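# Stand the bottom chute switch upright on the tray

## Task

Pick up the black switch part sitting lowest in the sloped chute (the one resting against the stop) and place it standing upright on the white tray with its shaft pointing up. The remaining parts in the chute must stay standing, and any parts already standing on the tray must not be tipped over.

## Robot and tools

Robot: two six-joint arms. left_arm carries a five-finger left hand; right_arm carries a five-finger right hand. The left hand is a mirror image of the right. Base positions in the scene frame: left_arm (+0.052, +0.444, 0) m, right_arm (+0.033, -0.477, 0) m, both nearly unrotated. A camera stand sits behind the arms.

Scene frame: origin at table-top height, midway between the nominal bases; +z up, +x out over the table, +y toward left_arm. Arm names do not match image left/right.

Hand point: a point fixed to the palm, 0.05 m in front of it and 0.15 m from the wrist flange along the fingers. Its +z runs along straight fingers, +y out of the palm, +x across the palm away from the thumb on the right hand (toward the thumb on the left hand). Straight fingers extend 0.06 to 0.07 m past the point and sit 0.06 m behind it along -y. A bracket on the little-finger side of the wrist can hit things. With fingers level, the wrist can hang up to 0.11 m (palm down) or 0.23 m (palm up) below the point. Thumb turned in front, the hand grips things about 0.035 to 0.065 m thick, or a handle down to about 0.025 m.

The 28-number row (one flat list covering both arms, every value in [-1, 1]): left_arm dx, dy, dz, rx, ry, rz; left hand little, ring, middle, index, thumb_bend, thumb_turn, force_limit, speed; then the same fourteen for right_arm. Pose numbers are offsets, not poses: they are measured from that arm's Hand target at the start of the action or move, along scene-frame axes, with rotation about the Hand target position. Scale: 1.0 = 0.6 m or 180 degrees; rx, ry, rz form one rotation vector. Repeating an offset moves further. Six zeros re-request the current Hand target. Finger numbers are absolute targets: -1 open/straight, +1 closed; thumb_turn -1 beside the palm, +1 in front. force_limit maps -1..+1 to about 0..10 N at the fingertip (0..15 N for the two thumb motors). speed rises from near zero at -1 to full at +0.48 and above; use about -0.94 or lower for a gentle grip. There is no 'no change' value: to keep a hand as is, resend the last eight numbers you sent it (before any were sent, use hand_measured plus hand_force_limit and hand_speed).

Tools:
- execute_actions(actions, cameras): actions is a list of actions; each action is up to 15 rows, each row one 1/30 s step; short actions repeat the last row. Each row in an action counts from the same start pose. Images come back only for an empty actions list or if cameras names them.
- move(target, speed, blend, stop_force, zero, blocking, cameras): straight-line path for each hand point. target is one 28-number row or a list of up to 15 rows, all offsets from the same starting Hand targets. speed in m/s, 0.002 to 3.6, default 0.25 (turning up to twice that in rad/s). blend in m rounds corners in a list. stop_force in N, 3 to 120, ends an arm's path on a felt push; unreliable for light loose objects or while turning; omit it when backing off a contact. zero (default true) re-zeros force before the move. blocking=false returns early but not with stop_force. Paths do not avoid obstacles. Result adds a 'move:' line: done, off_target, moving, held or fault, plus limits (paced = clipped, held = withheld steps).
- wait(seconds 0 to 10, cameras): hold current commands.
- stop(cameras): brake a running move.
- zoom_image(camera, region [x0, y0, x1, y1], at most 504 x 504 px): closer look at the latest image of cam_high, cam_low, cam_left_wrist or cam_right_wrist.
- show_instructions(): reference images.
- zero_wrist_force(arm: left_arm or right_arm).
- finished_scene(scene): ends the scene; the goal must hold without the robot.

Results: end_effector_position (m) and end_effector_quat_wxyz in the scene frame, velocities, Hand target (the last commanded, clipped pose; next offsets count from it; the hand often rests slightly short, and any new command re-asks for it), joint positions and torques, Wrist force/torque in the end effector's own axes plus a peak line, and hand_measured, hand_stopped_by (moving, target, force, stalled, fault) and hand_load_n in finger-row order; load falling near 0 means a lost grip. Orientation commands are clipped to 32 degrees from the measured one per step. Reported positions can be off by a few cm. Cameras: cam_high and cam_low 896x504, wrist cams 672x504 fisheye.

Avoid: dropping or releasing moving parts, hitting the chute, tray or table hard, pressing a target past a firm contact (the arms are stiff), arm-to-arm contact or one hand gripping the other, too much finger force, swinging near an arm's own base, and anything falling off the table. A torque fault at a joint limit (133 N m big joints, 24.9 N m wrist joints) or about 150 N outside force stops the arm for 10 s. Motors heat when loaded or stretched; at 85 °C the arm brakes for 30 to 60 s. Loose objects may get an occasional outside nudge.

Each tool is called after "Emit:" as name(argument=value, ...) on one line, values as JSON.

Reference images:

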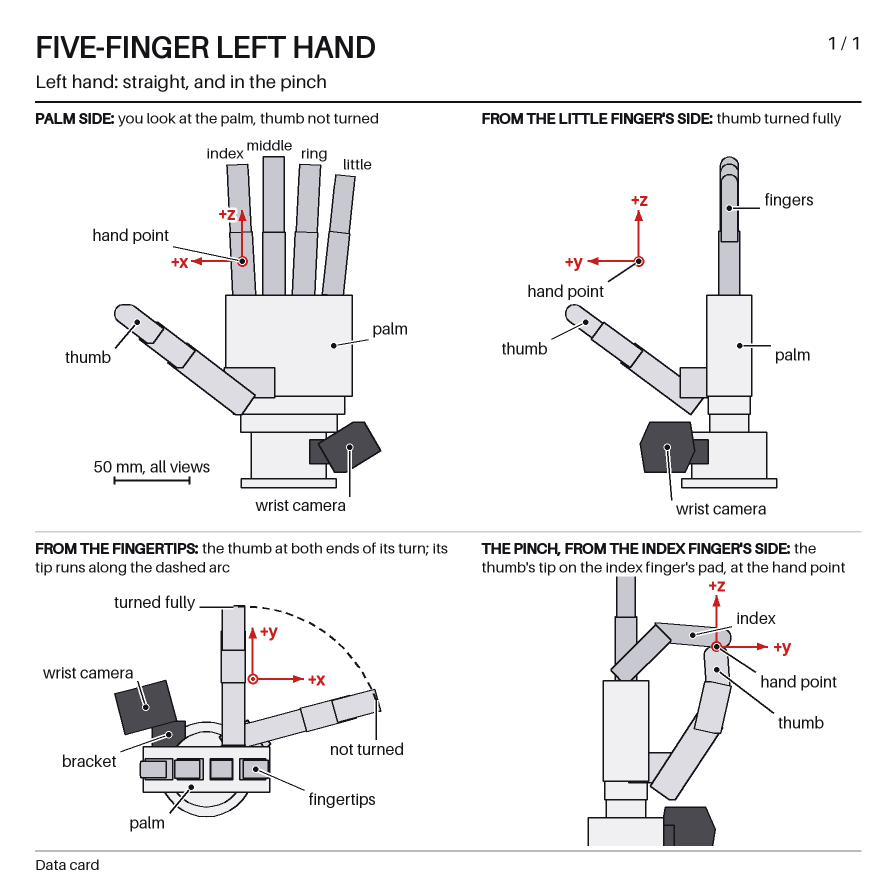

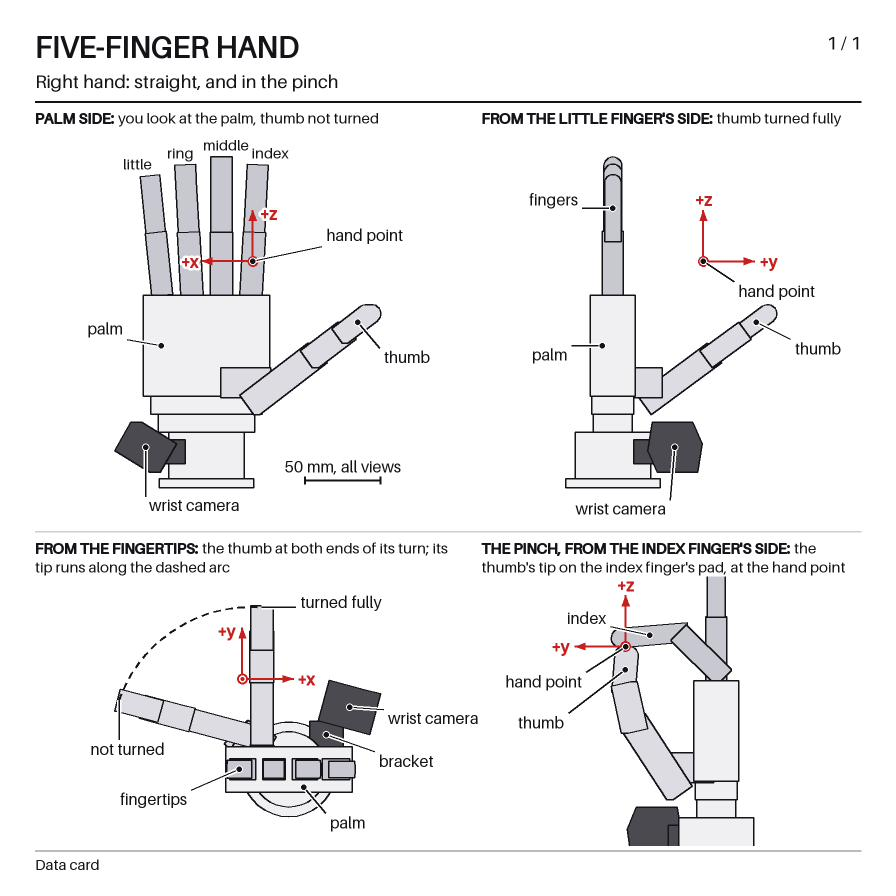

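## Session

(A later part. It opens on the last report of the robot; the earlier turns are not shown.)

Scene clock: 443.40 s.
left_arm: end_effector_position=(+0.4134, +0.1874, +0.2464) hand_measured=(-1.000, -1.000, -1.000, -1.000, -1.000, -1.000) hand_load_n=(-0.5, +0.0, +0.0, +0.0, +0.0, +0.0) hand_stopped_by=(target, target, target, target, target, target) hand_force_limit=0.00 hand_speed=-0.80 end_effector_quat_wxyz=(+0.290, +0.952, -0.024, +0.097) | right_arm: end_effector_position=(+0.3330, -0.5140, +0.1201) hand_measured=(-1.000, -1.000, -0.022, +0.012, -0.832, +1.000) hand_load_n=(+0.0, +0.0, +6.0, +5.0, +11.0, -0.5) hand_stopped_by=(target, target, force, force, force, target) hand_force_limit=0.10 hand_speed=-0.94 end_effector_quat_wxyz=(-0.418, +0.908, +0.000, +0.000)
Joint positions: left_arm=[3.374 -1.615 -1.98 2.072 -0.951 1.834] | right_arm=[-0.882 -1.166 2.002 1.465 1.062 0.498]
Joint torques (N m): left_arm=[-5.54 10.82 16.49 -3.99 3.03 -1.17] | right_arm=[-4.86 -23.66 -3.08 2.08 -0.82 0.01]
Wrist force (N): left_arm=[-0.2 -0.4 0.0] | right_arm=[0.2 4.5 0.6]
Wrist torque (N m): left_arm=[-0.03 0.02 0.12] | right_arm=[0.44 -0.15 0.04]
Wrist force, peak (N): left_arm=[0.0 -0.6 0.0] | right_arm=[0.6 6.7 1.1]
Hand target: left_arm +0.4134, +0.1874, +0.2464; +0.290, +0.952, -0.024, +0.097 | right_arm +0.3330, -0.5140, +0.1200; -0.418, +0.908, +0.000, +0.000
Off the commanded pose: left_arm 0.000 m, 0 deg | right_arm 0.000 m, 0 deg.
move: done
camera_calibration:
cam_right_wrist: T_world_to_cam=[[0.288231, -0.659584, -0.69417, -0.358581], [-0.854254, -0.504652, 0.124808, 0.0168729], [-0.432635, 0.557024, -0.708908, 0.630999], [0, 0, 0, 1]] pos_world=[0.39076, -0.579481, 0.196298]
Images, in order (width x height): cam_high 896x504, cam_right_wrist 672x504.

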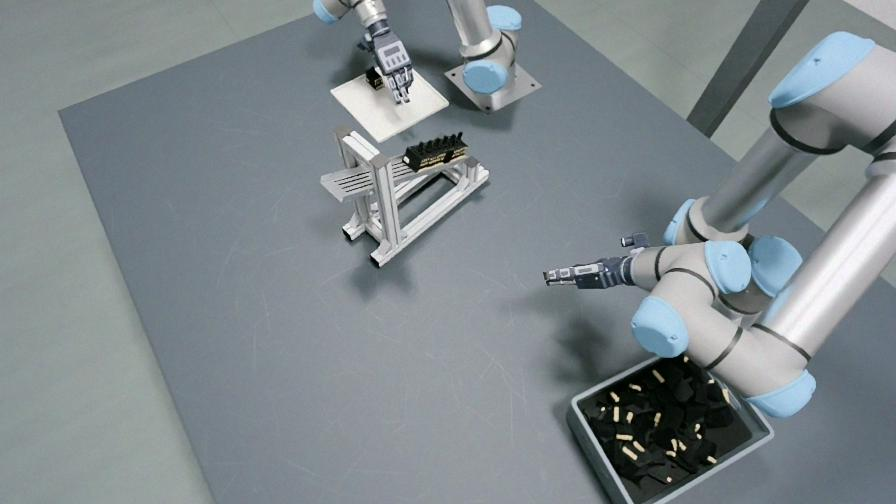

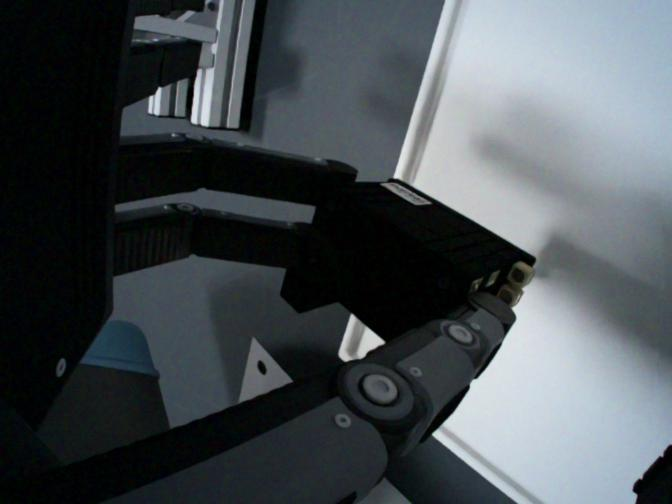

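Emit:
move(target=[0,0,0,0,0,0,-1,-1,-1,-1,-1,-1,0,-0.8,0,0,-0.0967,0,0,0,-1,-1,0.42,0.42,-0.8,1,0.1,-0.94], speed=0.15)

Emit:
move(target=[0,0,0,0,0,0,-1,-1,-1,-1,-1,-1,0,-0.8,0,0,-0.045,0,0,0,-1,-1,0.42,0.42,-0.8,1,0.1,-0.94], speed=0.03, stop_force=4, cameras=["cam_high","cam_right_wrist"])

Emit:
zoom_image(camera="cam_high", region=[310, 20, 510, 180])

Scene clock: 459.43 s.
left_arm: end_effector_position=(+0.4134, +0.1874, +0.2464) hand_measured=(-1.000, -1.000, -1.000, -1.000, -1.000, -1.000) hand_load_n=(+0.0, +0.0, +0.0, +0.0, +0.0, +0.0) hand_stopped_by=(target, target, target, target, target, target) hand_force_limit=0.00 hand_speed=-0.80 end_effector_quat_wxyz=(+0.290, +0.952, -0.024, +0.097) | right_arm: end_effector_position=(+0.3330, -0.5140, +0.0620) hand_measured=(-1.000, -1.000, -0.022, +0.012, -0.832, +1.000) hand_load_n=(-0.5, +0.0, +6.0, +5.5, +11.0, -0.5) hand_stopped_by=(target, target, force, force, force, target) hand_force_limit=0.10 hand_speed=-0.94 end_effector_quat_wxyz=(-0.418, +0.908, +0.000, +0.000)
Joint positions: left_arm=[3.374 -1.615 -1.98 2.072 -0.951 1.834] | right_arm=[-0.882 -1.046 2.03 1.319 1.062 0.498]
Joint torques (N m): left_arm=[-5.74 12 15.64 -3.86 2.92 -1.47] | right_arm=[7.48 -25.68 -19.1 0.74 -2.04 0.99]
Wrist force (N): left_arm=[-0.3 -0.4 -0.2] | right_arm=[0.5 4.8 0.8]
Wrist torque (N m): left_arm=[-0.03 0.02 0.11] | right_arm=[0.47 -0.18 0.08]
Wrist force, peak (N): left_arm=[-0.1 -0.5 -0.2] | right_arm=[0.3 5.6 1.6]
Hand target: left_arm +0.4134, +0.1874, +0.2464; +0.290, +0.952, -0.024, +0.097 | right_arm +0.3330, -0.5140, +0.0620; -0.418, +0.908, +0.000, +0.000
Off the commanded pose: left_arm 0.000 m, 0 deg | right_arm 0.000 m, 0 deg.
move: done

Scene clock: 460.97 s.
left_arm: end_effector_position=(+0.4134, +0.1874, +0.2464) hand_measured=(-1.000, -1.000, -1.000, -1.000, -1.000, -1.000) hand_load_n=(+0.0, +0.0, +0.0, +0.0, +0.0, +0.0) hand_stopped_by=(target, target, target, target, target, target) hand_force_limit=0.00 hand_speed=-0.80 end_effector_quat_wxyz=(+0.290, +0.952, -0.024, +0.097) | right_arm: end_effector_position=(+0.3330, -0.5140, +0.0486) hand_measured=(-1.000, -1.000, -0.022, +0.012, -0.832, +1.000) hand_load_n=(+0.0, +0.0, +6.0, +5.0, +11.0, -0.5) hand_stopped_by=(target, target, force, force, force, target) hand_force_limit=0.10 hand_speed=-0.94 end_effector_quat_wxyz=(-0.418, +0.908, +0.000, +0.000)
Joint positions: left_arm=[3.374 -1.615 -1.98 2.072 -0.951 1.834] | right_arm=[-0.882 -1.016 2.033 1.286 1.062 0.498]
Joint torques (N m): left_arm=[-6.19 11.35 16.08 -3.81 2.96 -1.37] | right_arm=[0.86 -25.43 -18.6 0.78 0.42 0.04]
Wrist force (N): left_arm=[0.0 -0.2 0.0] | right_arm=[0.1 4.7 0.7]
Wrist torque (N m): left_arm=[-0.02 -0.01 0.12] | right_arm=[0.45 -0.12 0.06]
Wrist force, peak (N): left_arm=[0.0 -0.5 -0.3] | right_arm=[0.6 -3.0 -6.1]
Hand target: left_arm +0.4134, +0.1874, +0.2464; +0.290, +0.952, -0.024, +0.097 | right_arm +0.3330, -0.5140, +0.0486; -0.418, +0.908, +0.000, +0.000 (not the last commanded pose)
Off the commanded pose: left_arm 0.000 m, 0 deg | right_arm 0.014 m, 0 deg.
move: contact (right_arm)
camera_calibration:
cam_right_wrist: T_world_to_cam=[[0.288226, -0.659533, -0.69422, -0.408177], [-0.854268, -0.504641, 0.124753, 0.0258147], [-0.432611, 0.557093, -0.708869, 0.580338], [0, 0, 0, 1]] pos_world=[0.39076, -0.579482, 0.124798]
Images, in order (width x height): cam_high 896x504, cam_right_wrist 672x504.

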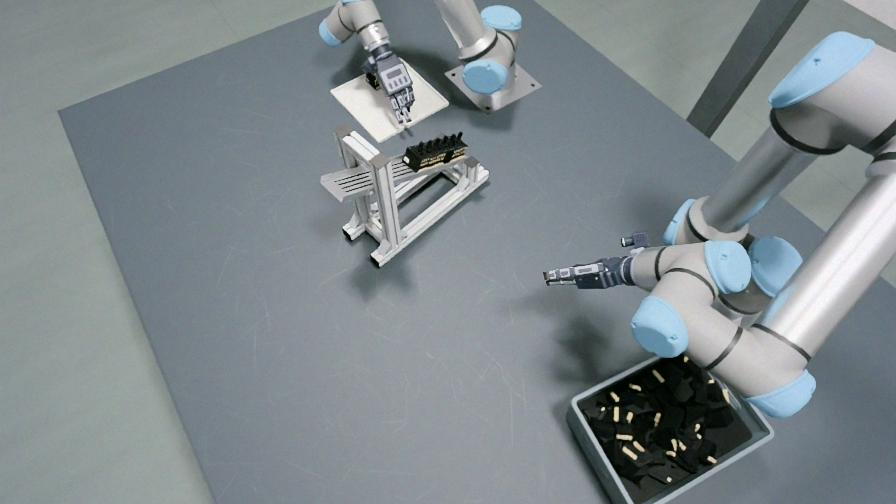

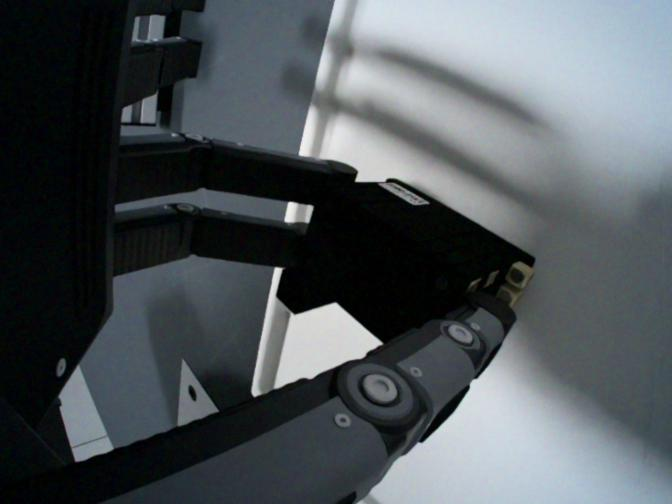

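Scaled by 2.520 from the camera's 896x504 image, which has a finer 1280x720 frame.

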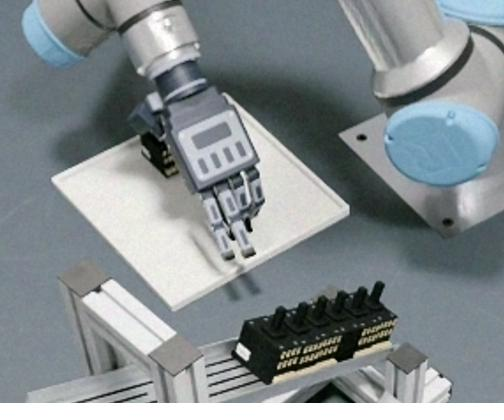

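Emit:
move(target=[0,0,0,0,0,0,-1,-1,-1,-1,-1,-1,0,-0.8,0,0,-0.0017,0,0,0,-1,-1,0.42,0.42,-0.8,1,0.1,-0.94], speed=0.02)

Emit:
move(target=[0,0,0,0,0,0,-1,-1,-1,-1,-1,-1,0,-0.8,0,0,0,0,0,0,-1,-1,-0.15,-0.15,-1,1,0.1,-0.85], cameras=["cam_right_wrist"])

Scene clock: 468.87 s.
left_arm: end_effector_position=(+0.4134, +0.1874, +0.2464) hand_measured=(-1.000, -1.000, -1.000, -1.000, -1.000, -1.000) hand_load_n=(+0.0, +0.0, +0.0, +0.0, +0.0, +0.0) hand_stopped_by=(target, target, target, target, target, target) hand_force_limit=0.00 hand_speed=-0.80 end_effector_quat_wxyz=(+0.290, +0.952, -0.024, +0.097) | right_arm: end_effector_position=(+0.3330, -0.5141, +0.0475) hand_measured=(-1.000, -1.000, -0.022, +0.012, -0.832, +1.000) hand_load_n=(+0.0, +0.0, +5.5, +4.5, +11.0, -0.5) hand_stopped_by=(target, target, force, force, force, target) hand_force_limit=0.10 hand_speed=-0.94 end_effector_quat_wxyz=(-0.418, +0.908, +0.000, +0.000)
Joint positions: left_arm=[3.374 -1.615 -1.98 2.072 -0.951 1.834] | right_arm=[-0.882 -1.014 2.033 1.283 1.062 0.498]
Joint torques (N m): left_arm=[-5.45 11.24 16.11 -3.61 3.03 -1.31] | right_arm=[-4.12 -29.03 3.23 1.02 0.47 -1.13]
Wrist force (N): left_arm=[0.1 -0.2 -0.1] | right_arm=[1.2 3.3 -0.6]
Wrist torque (N m): left_arm=[-0.01 -0.03 0.13] | right_arm=[0.42 -0.16 0.05]
Wrist force, peak (N): left_arm=[0.2 -0.5 -0.2] | right_arm=[0.2 5.0 0.9]
Hand target: left_arm +0.4134, +0.1874, +0.2464; +0.290, +0.952, -0.024, +0.097 | right_arm +0.3330, -0.5140, +0.0475; -0.418, +0.908, +0.000, +0.000
Off the commanded pose: left_arm 0.000 m, 0 deg | right_arm 0.000 m, 0 deg.
move: done

Scene clock: 469.93 s.
left_arm: end_effector_position=(+0.4134, +0.1874, +0.2464) hand_measured=(-1.000, -1.000, -1.000, -1.000, -1.000, -1.000) hand_load_n=(+0.0, +0.0, +0.0, +0.0, +0.0, +0.0) hand_stopped_by=(target, target, target, target, target, target) hand_force_limit=0.00 hand_speed=-0.80 end_effector_quat_wxyz=(+0.290, +0.952, -0.024, +0.097) | right_arm: end_effector_position=(+0.3330, -0.5140, +0.0475) hand_measured=(-1.000, -1.000, -0.150, -0.150, -1.000, +1.000) hand_load_n=(+0.0, +0.0, +0.0, +0.0, +0.0, +0.0) hand_stopped_by=(target, target, target, target, target, target) hand_force_limit=0.10 hand_speed=-0.85 end_effector_quat_wxyz=(-0.418, +0.908, +0.000, +0.000)
Joint positions: left_arm=[3.374 -1.615 -1.98 2.072 -0.951 1.834] | right_arm=[-0.882 -1.014 2.033 1.283 1.062 0.498]
Joint torques (N m): left_arm=[-5.38 11.27 16.6 -3.49 2.94 -1.27] | right_arm=[-3.87 -38 2.43 3.78 0.41 -0.94]
Wrist force (N): left_arm=[-0.2 -0.4 -0.1] | right_arm=[0.2 4.0 0.4]
Wrist torque (N m): left_arm=[-0.03 0.02 0.12] | right_arm=[0.41 -0.13 0.05]
Wrist force, peak (N): left_arm=[0.0 -0.6 -0.1] | right_arm=[0.4 4.6 0.4]
Hand target: left_arm +0.4134, +0.1874, +0.2464; +0.290, +0.952, -0.024, +0.097 | right_arm +0.3330, -0.5140, +0.0475; -0.418, +0.908, +0.000, +0.000
Off the commanded pose: left_arm 0.000 m, 0 deg | right_arm 0.000 m, 0 deg.
move: done
camera_calibration:
cam_right_wrist: T_world_to_cam=[[0.288202, -0.659548, -0.694217, -0.408871], [-0.854276, -0.504623, 0.124772, 0.0259509], [-0.432611, 0.557093, -0.708869, 0.579629], [0, 0, 0, 1]] pos_world=[0.39076, -0.579482, 0.123798]
Images, in order (width x height): cam_right_wrist 672x504.

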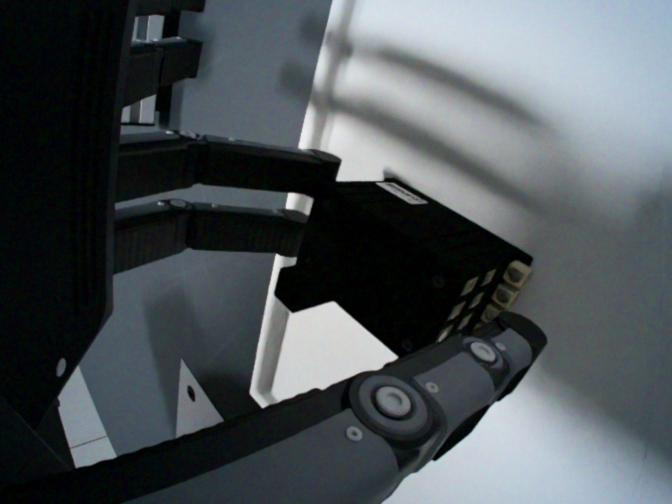

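Emit:
move(target=[[0,0,0,0,0,0,-1,-1,-1,-1,-1,-1,0,-0.8,0,0,0.2,0,0,0,-1,-1,-0.15,-0.15,-1,1,0.1,-0.85],[0,0,0,0,0,0,-1,-1,-1,-1,-1,-1,0,-0.8,-0.06,0.3,0.42,0,0,0,-1,-1,-0.15,-0.15,-1,1,0.1,-0.85]], speed=[0.12,0.3], blend=[0.02,0], cameras=["cam_high","cam_low","cam_right_wrist"])

Emit:
zoom_image(camera="cam_high", region=[310, 20, 510, 200])

Scene clock: 479.50 s.
left_arm: end_effector_position=(+0.4134, +0.1874, +0.2464) hand_measured=(-1.000, -1.000, -1.000, -1.000, -1.000, -1.000) hand_load_n=(+0.0, +0.0, +0.0, +0.0, +0.0, +0.0) hand_stopped_by=(target, target, target, target, target, target) hand_force_limit=0.00 hand_speed=-0.80 end_effector_quat_wxyz=(+0.290, +0.952, -0.024, +0.097) | right_arm: end_effector_position=(+0.2970, -0.3341, +0.2995) hand_measured=(-1.000, -1.000, -0.150, -0.150, -1.000, +1.000) hand_load_n=(+0.0, +0.0, +0.0, +0.0, +0.0, +0.0) hand_stopped_by=(target, target, target, target, target, target) hand_force_limit=0.10 hand_speed=-0.85 end_effector_quat_wxyz=(-0.418, +0.908, +0.000, +0.000) end_effector_velocity=(-0.001, +0.001, +0.001) end_effector_angular_velocity=(+0.002, +0.003, -0.002)
Joint positions: left_arm=[3.374 -1.615 -1.98 2.072 -0.951 1.834] | right_arm=[-0.503 -1.62 1.951 1.747 0.839 0.877]
Joint velocities: left_arm=[within noise] | right_arm=[0.002 -0.001 -0.001 0.002 -0.002 0.005]
Joint torques (N m): left_arm=[-5.83 11.65 16.08 -3.25 2.83 -1.29] | right_arm=[7.33 -21.72 -17.63 4.86 -2.92 1.55]
Wrist force (N): left_arm=[0.1 -0.3 -0.1] | right_arm=[0.3 4.1 0.7]
Wrist torque (N m): left_arm=[-0.01 -0.02 0.12] | right_arm=[0.41 -0.15 0.26]
Wrist force, peak (N): left_arm=[0.2 -0.5 -0.3] | right_arm=[0.7 5.4 -0.3]
Hand target: left_arm +0.4134, +0.1874, +0.2464; +0.290, +0.952, -0.024, +0.097 | right_arm +0.2970, -0.3340, +0.2995; -0.418, +0.908, +0.000, +0.000
Off the commanded pose: left_arm 0.000 m, 0 deg | right_arm 0.000 m, 0 deg.
move: done
camera_calibration:
cam_right_wrist: T_world_to_cam=[[0.28831, -0.659536, -0.694182, -0.10495], [-0.854227, -0.504713, 0.124742, 0.054557], [-0.432635, 0.557025, -0.708908, 0.642338], [0, 0, 0, 1]] pos_world=[0.35476, -0.399481, 0.375698]
Images, in order (width x height): cam_high 896x504, cam_low 896x504, cam_right_wrist 672x504.

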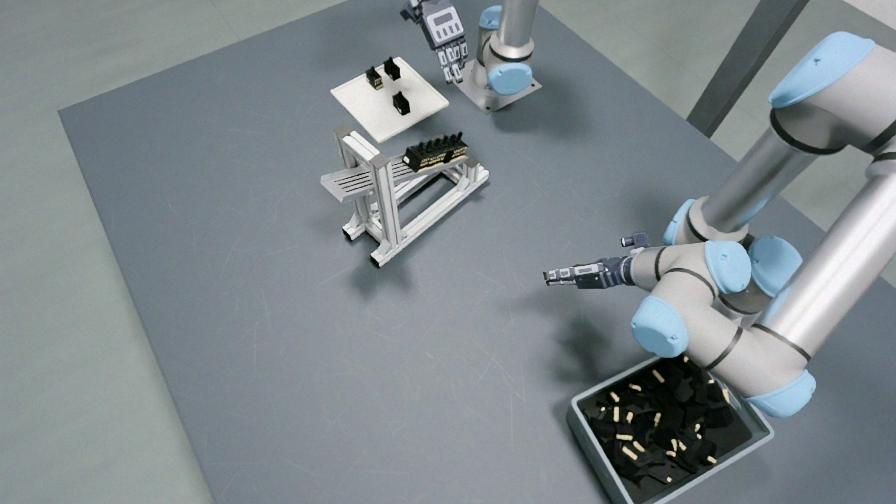

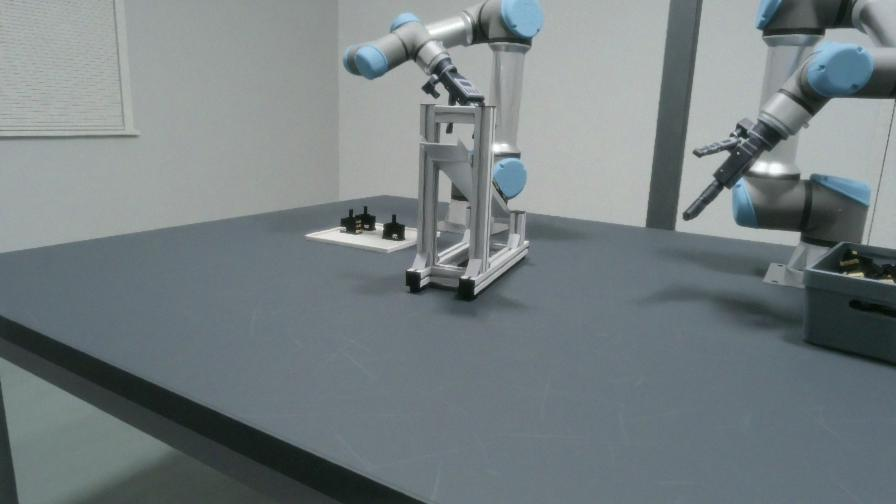

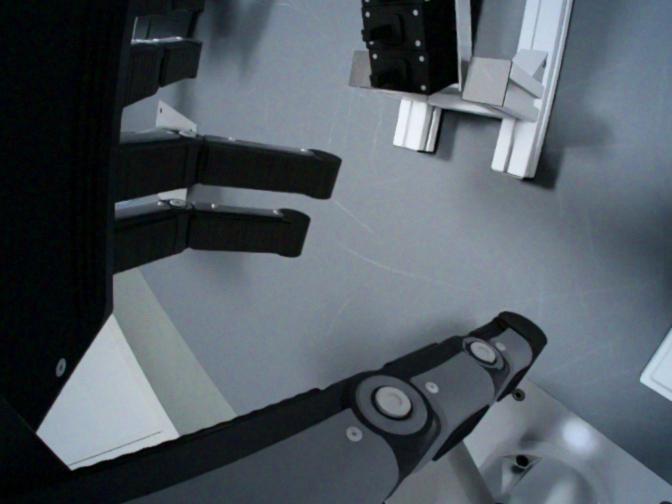

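Scaled by 2.520 from the camera's 896x504 image, which has a finer 1280x720 frame.

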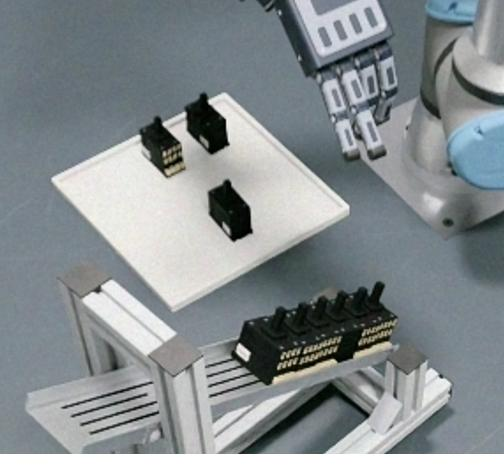

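All upright; the other parts are undisturbed.

Emit:
finished_scene(scene=3)

The scene is finished: the task was done.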